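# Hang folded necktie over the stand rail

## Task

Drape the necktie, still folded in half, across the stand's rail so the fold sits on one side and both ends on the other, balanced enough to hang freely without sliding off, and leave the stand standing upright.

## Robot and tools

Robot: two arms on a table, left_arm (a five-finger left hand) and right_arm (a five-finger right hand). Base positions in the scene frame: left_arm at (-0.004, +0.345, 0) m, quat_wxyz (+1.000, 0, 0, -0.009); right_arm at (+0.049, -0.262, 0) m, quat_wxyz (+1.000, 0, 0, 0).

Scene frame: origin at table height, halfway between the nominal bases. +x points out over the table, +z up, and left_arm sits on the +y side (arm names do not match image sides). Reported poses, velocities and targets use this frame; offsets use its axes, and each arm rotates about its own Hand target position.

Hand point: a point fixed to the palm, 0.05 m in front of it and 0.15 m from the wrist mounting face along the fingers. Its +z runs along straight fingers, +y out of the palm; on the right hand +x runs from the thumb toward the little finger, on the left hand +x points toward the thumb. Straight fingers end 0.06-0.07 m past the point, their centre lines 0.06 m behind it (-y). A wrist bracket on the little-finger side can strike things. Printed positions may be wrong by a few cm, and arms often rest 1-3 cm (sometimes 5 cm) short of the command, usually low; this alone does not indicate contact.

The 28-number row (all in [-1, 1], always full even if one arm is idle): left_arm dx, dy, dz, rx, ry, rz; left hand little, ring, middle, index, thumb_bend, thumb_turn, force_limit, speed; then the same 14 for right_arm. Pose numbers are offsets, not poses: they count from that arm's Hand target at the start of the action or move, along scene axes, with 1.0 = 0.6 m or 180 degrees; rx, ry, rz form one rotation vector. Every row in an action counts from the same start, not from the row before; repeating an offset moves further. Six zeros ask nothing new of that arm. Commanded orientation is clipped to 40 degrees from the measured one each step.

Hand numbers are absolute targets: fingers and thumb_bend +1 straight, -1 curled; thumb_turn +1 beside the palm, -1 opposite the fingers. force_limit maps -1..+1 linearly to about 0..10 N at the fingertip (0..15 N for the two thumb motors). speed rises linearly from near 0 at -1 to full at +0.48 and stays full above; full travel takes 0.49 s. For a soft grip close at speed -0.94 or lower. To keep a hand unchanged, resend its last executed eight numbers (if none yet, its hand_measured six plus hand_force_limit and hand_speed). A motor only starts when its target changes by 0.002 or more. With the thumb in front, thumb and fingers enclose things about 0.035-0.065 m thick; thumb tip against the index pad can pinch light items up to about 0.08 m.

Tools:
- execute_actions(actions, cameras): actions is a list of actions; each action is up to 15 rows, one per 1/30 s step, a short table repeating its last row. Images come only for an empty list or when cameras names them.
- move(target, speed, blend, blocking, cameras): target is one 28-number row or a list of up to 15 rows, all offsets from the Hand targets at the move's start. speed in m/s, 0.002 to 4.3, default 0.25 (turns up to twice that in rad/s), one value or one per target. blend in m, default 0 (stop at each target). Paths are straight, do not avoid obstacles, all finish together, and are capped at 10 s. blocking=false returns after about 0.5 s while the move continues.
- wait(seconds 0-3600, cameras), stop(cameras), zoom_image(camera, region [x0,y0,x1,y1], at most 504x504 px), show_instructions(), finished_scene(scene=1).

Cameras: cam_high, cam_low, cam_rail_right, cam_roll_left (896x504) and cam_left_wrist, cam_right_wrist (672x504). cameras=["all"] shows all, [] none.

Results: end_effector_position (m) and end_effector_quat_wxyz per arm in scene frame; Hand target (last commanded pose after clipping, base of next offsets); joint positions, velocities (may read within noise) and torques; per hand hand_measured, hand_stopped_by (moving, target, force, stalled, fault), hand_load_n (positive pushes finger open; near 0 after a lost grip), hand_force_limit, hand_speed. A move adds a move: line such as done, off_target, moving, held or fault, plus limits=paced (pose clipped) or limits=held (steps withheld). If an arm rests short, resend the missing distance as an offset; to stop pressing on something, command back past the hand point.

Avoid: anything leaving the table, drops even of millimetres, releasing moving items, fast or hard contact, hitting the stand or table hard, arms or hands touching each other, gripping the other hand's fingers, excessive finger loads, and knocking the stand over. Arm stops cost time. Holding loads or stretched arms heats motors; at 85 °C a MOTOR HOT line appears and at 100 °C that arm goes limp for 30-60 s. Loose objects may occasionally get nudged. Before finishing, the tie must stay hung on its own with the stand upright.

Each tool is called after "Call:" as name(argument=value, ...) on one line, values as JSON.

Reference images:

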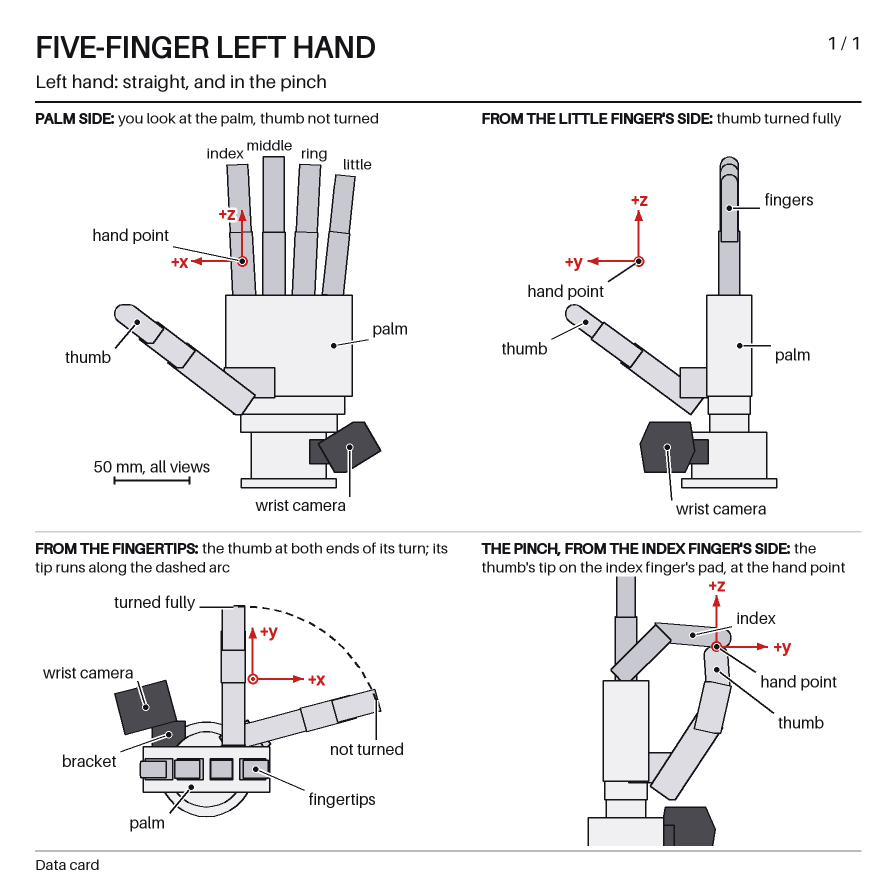

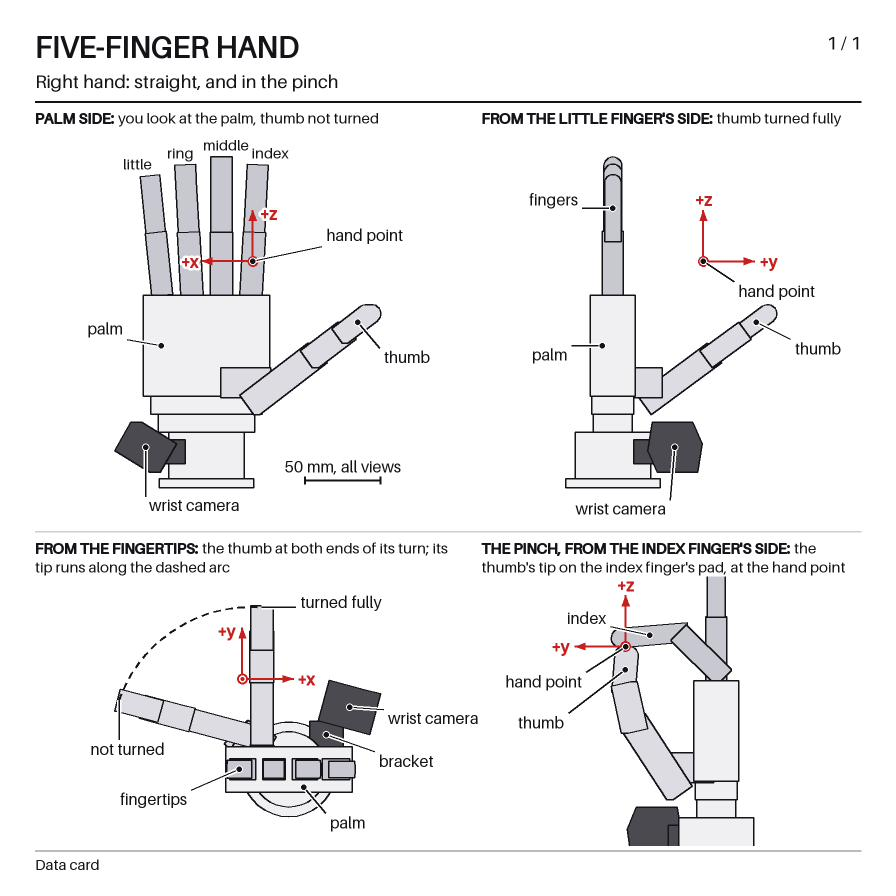

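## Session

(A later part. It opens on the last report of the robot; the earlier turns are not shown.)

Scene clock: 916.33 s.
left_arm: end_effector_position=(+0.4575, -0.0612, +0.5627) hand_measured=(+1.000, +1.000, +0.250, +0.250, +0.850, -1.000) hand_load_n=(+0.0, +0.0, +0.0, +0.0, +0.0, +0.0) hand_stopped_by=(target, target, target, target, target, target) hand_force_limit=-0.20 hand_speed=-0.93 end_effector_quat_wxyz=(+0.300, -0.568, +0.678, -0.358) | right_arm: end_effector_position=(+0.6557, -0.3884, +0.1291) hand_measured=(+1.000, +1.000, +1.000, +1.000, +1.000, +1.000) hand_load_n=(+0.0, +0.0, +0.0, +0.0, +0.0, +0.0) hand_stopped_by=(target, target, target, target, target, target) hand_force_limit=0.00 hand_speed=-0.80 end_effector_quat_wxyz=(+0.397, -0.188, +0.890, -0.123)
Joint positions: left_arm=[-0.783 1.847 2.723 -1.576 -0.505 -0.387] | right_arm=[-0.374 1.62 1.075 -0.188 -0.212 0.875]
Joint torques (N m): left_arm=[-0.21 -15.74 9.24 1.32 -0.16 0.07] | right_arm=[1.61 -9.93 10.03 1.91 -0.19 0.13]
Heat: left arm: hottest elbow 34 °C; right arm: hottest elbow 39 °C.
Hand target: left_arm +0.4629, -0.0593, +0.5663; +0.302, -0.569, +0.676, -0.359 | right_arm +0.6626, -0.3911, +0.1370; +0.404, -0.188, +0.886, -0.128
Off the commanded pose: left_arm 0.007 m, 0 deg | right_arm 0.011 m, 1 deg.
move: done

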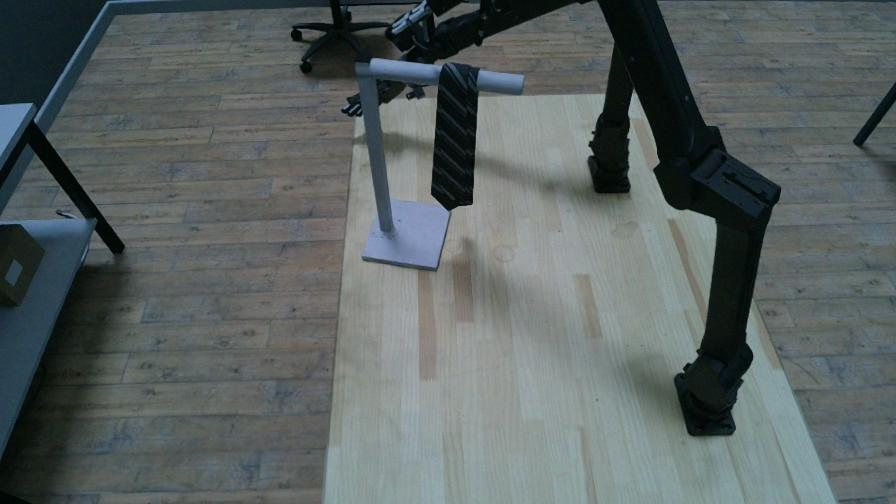

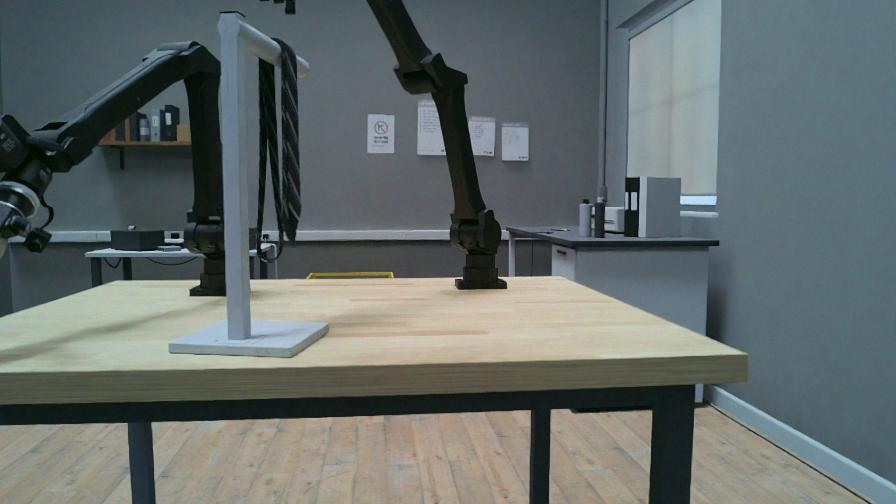

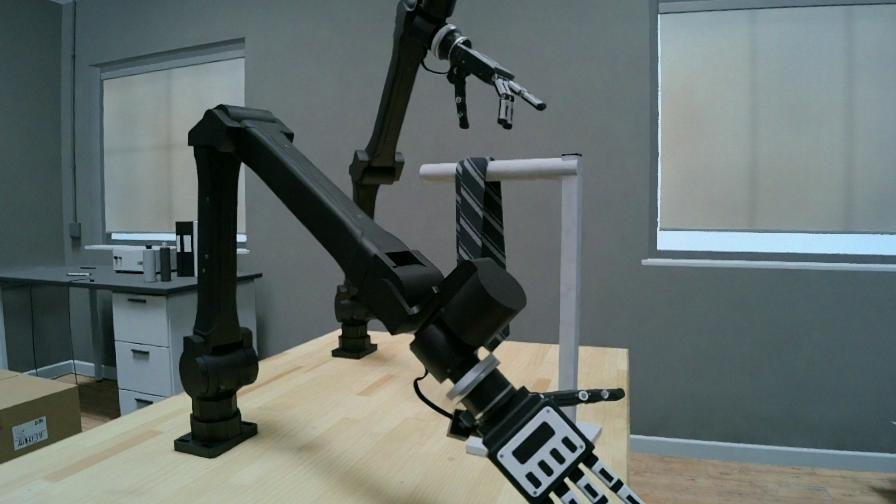

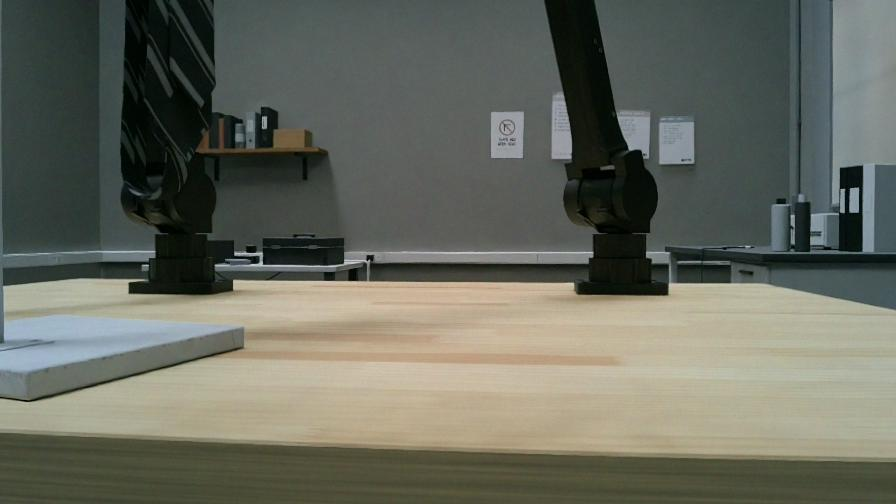

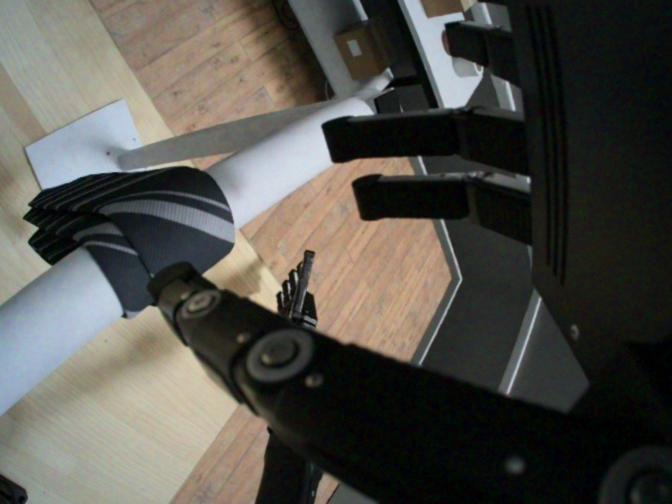

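Call:
move(target=[[0.0, 0.0, 0.1, 0,0,0, 1,1,0.25,0.25,0.85,-1,-0.2,-0.93, 0,0,0,0,0,0,1,1,1,1,1,1,0,-0.8],[-0.35, 0.35, 0.1, 0,0,0, 1,1,0.25,0.25,0.85,-1,-0.2,-0.93, 0,0,0,0,0,0,1,1,1,1,1,1,0,-0.8]], speed=0.12, blend=0.02, cameras=["cam_high","cam_low","cam_rail_right","cam_roll_left","cam_left_wrist"])

Call:
zoom_image(camera="cam_low", region=[200, 0, 400, 280])

Call:
zoom_image(camera="cam_high", region=[340, 0, 600, 220])

Call:
zoom_image(camera="cam_roll_left", region=[60, 0, 300, 240])

Scene clock: 935.33 s.
left_arm: end_effector_position=(+0.2515, +0.1519, +0.6295) hand_measured=(+1.000, +1.000, +0.250, +0.250, +0.850, -1.000) hand_load_n=(+0.0, +0.0, +0.0, +0.0, +0.0, +0.0) hand_stopped_by=(target, target, target, target, target, target) hand_force_limit=-0.20 hand_speed=-0.93 end_effector_quat_wxyz=(+0.304, -0.563, +0.671, -0.375) | right_arm: end_effector_position=(+0.6557, -0.3884, +0.1291) hand_measured=(+1.000, +1.000, +1.000, +1.000, +1.000, +1.000) hand_load_n=(+0.0, +0.0, -0.5, +0.5, +0.0, +0.0) hand_stopped_by=(target, target, target, target, target, target) hand_force_limit=0.00 hand_speed=-0.80 end_effector_quat_wxyz=(+0.397, -0.188, +0.890, -0.123)
Joint positions: left_arm=[-0.783 1.151 2.168 -1.674 -0.505 -0.375] | right_arm=[-0.374 1.62 1.075 -0.188 -0.212 0.875]
Joint torques (N m): left_arm=[-0.79 -3.08 5.56 1.42 -0.22 -0.04] | right_arm=[0.97 -9.35 10.19 2.43 -0.18 0.13]
Heat: left arm: hottest elbow 34 °C; right arm: hottest elbow 39 °C.
Hand target: left_arm +0.2529, +0.1507, +0.6263; +0.302, -0.569, +0.676, -0.359 | right_arm +0.6626, -0.3911, +0.1370; +0.404, -0.188, +0.886, -0.128
Off the commanded pose: left_arm 0.004 m, 2 deg | right_arm 0.011 m, 1 deg.
elbow stopped short (left arm): the move would have taken joint 3 (elbow) straighter than the controller allows.
joint sent to its limit (left arm) — joint 4 (wrist pitch), lower limit. The joint targets still meet the commanded pose.
move: done

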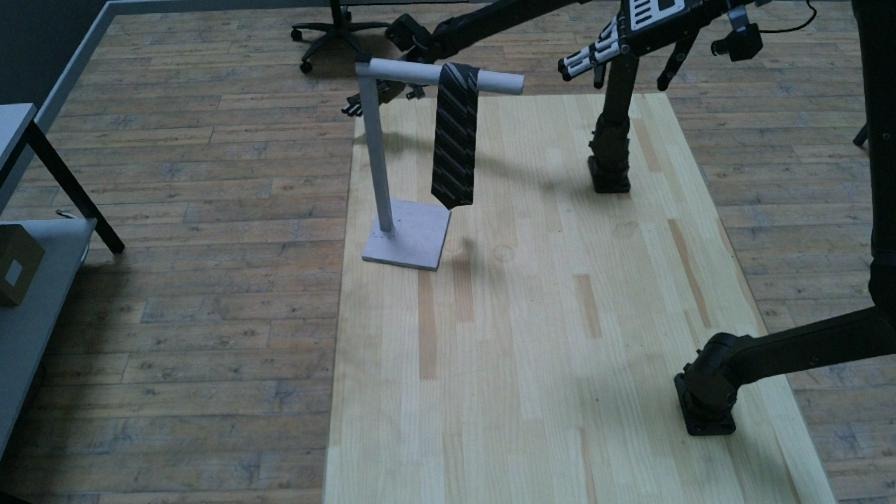

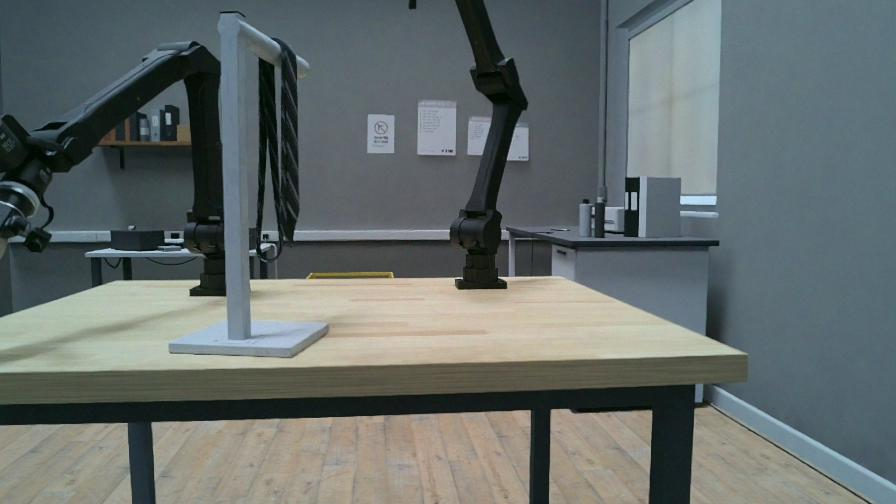

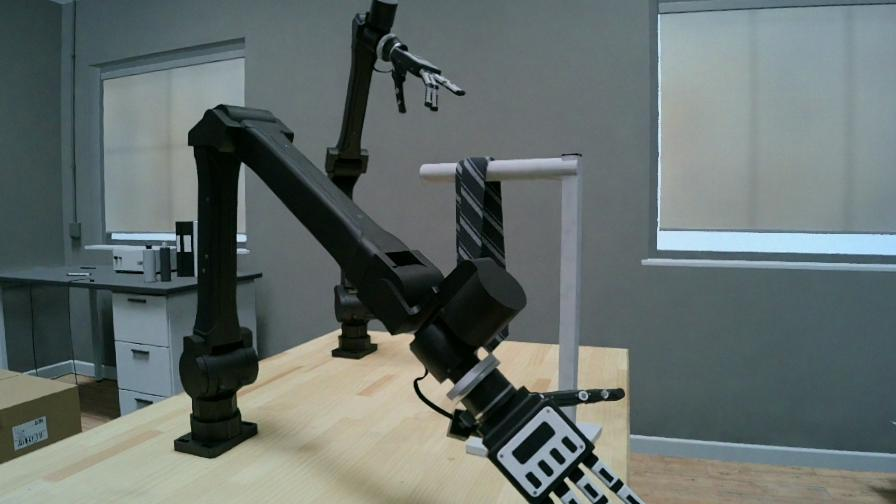

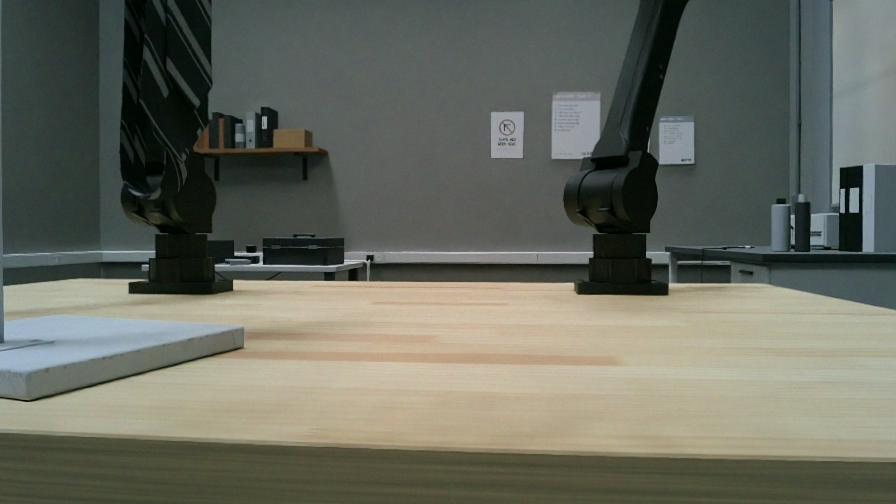

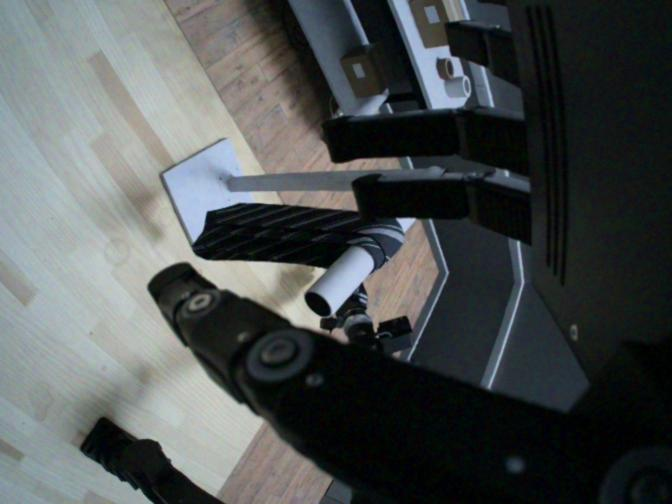

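Scaled by 1.800 from the camera's image (finer frame: 1280x720).

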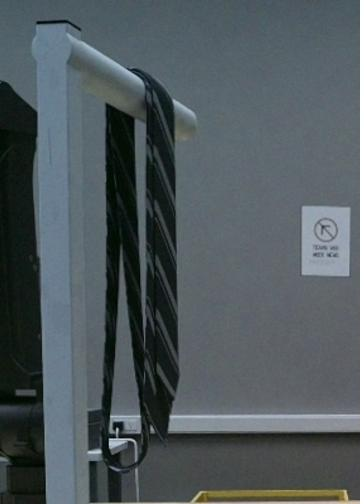

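Scaled by 1.938 from the camera's image (finer frame: 1280x720).

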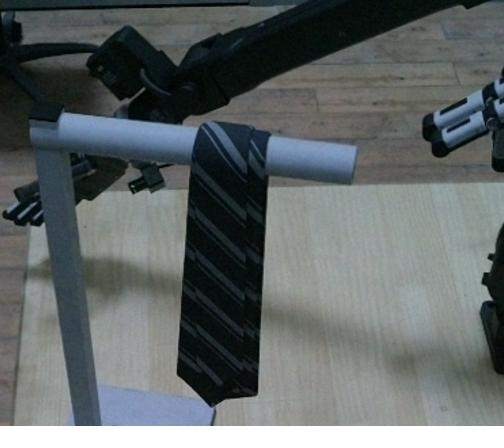

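Scaled by 2.100 from the camera's image (finer frame: 1280x720).

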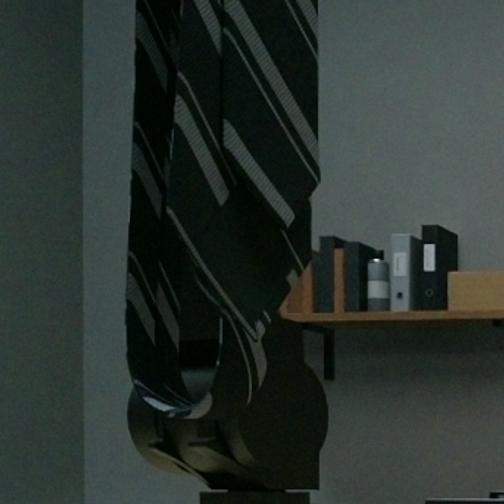

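Call:
finished_scene()

The scene is finished: the task was done.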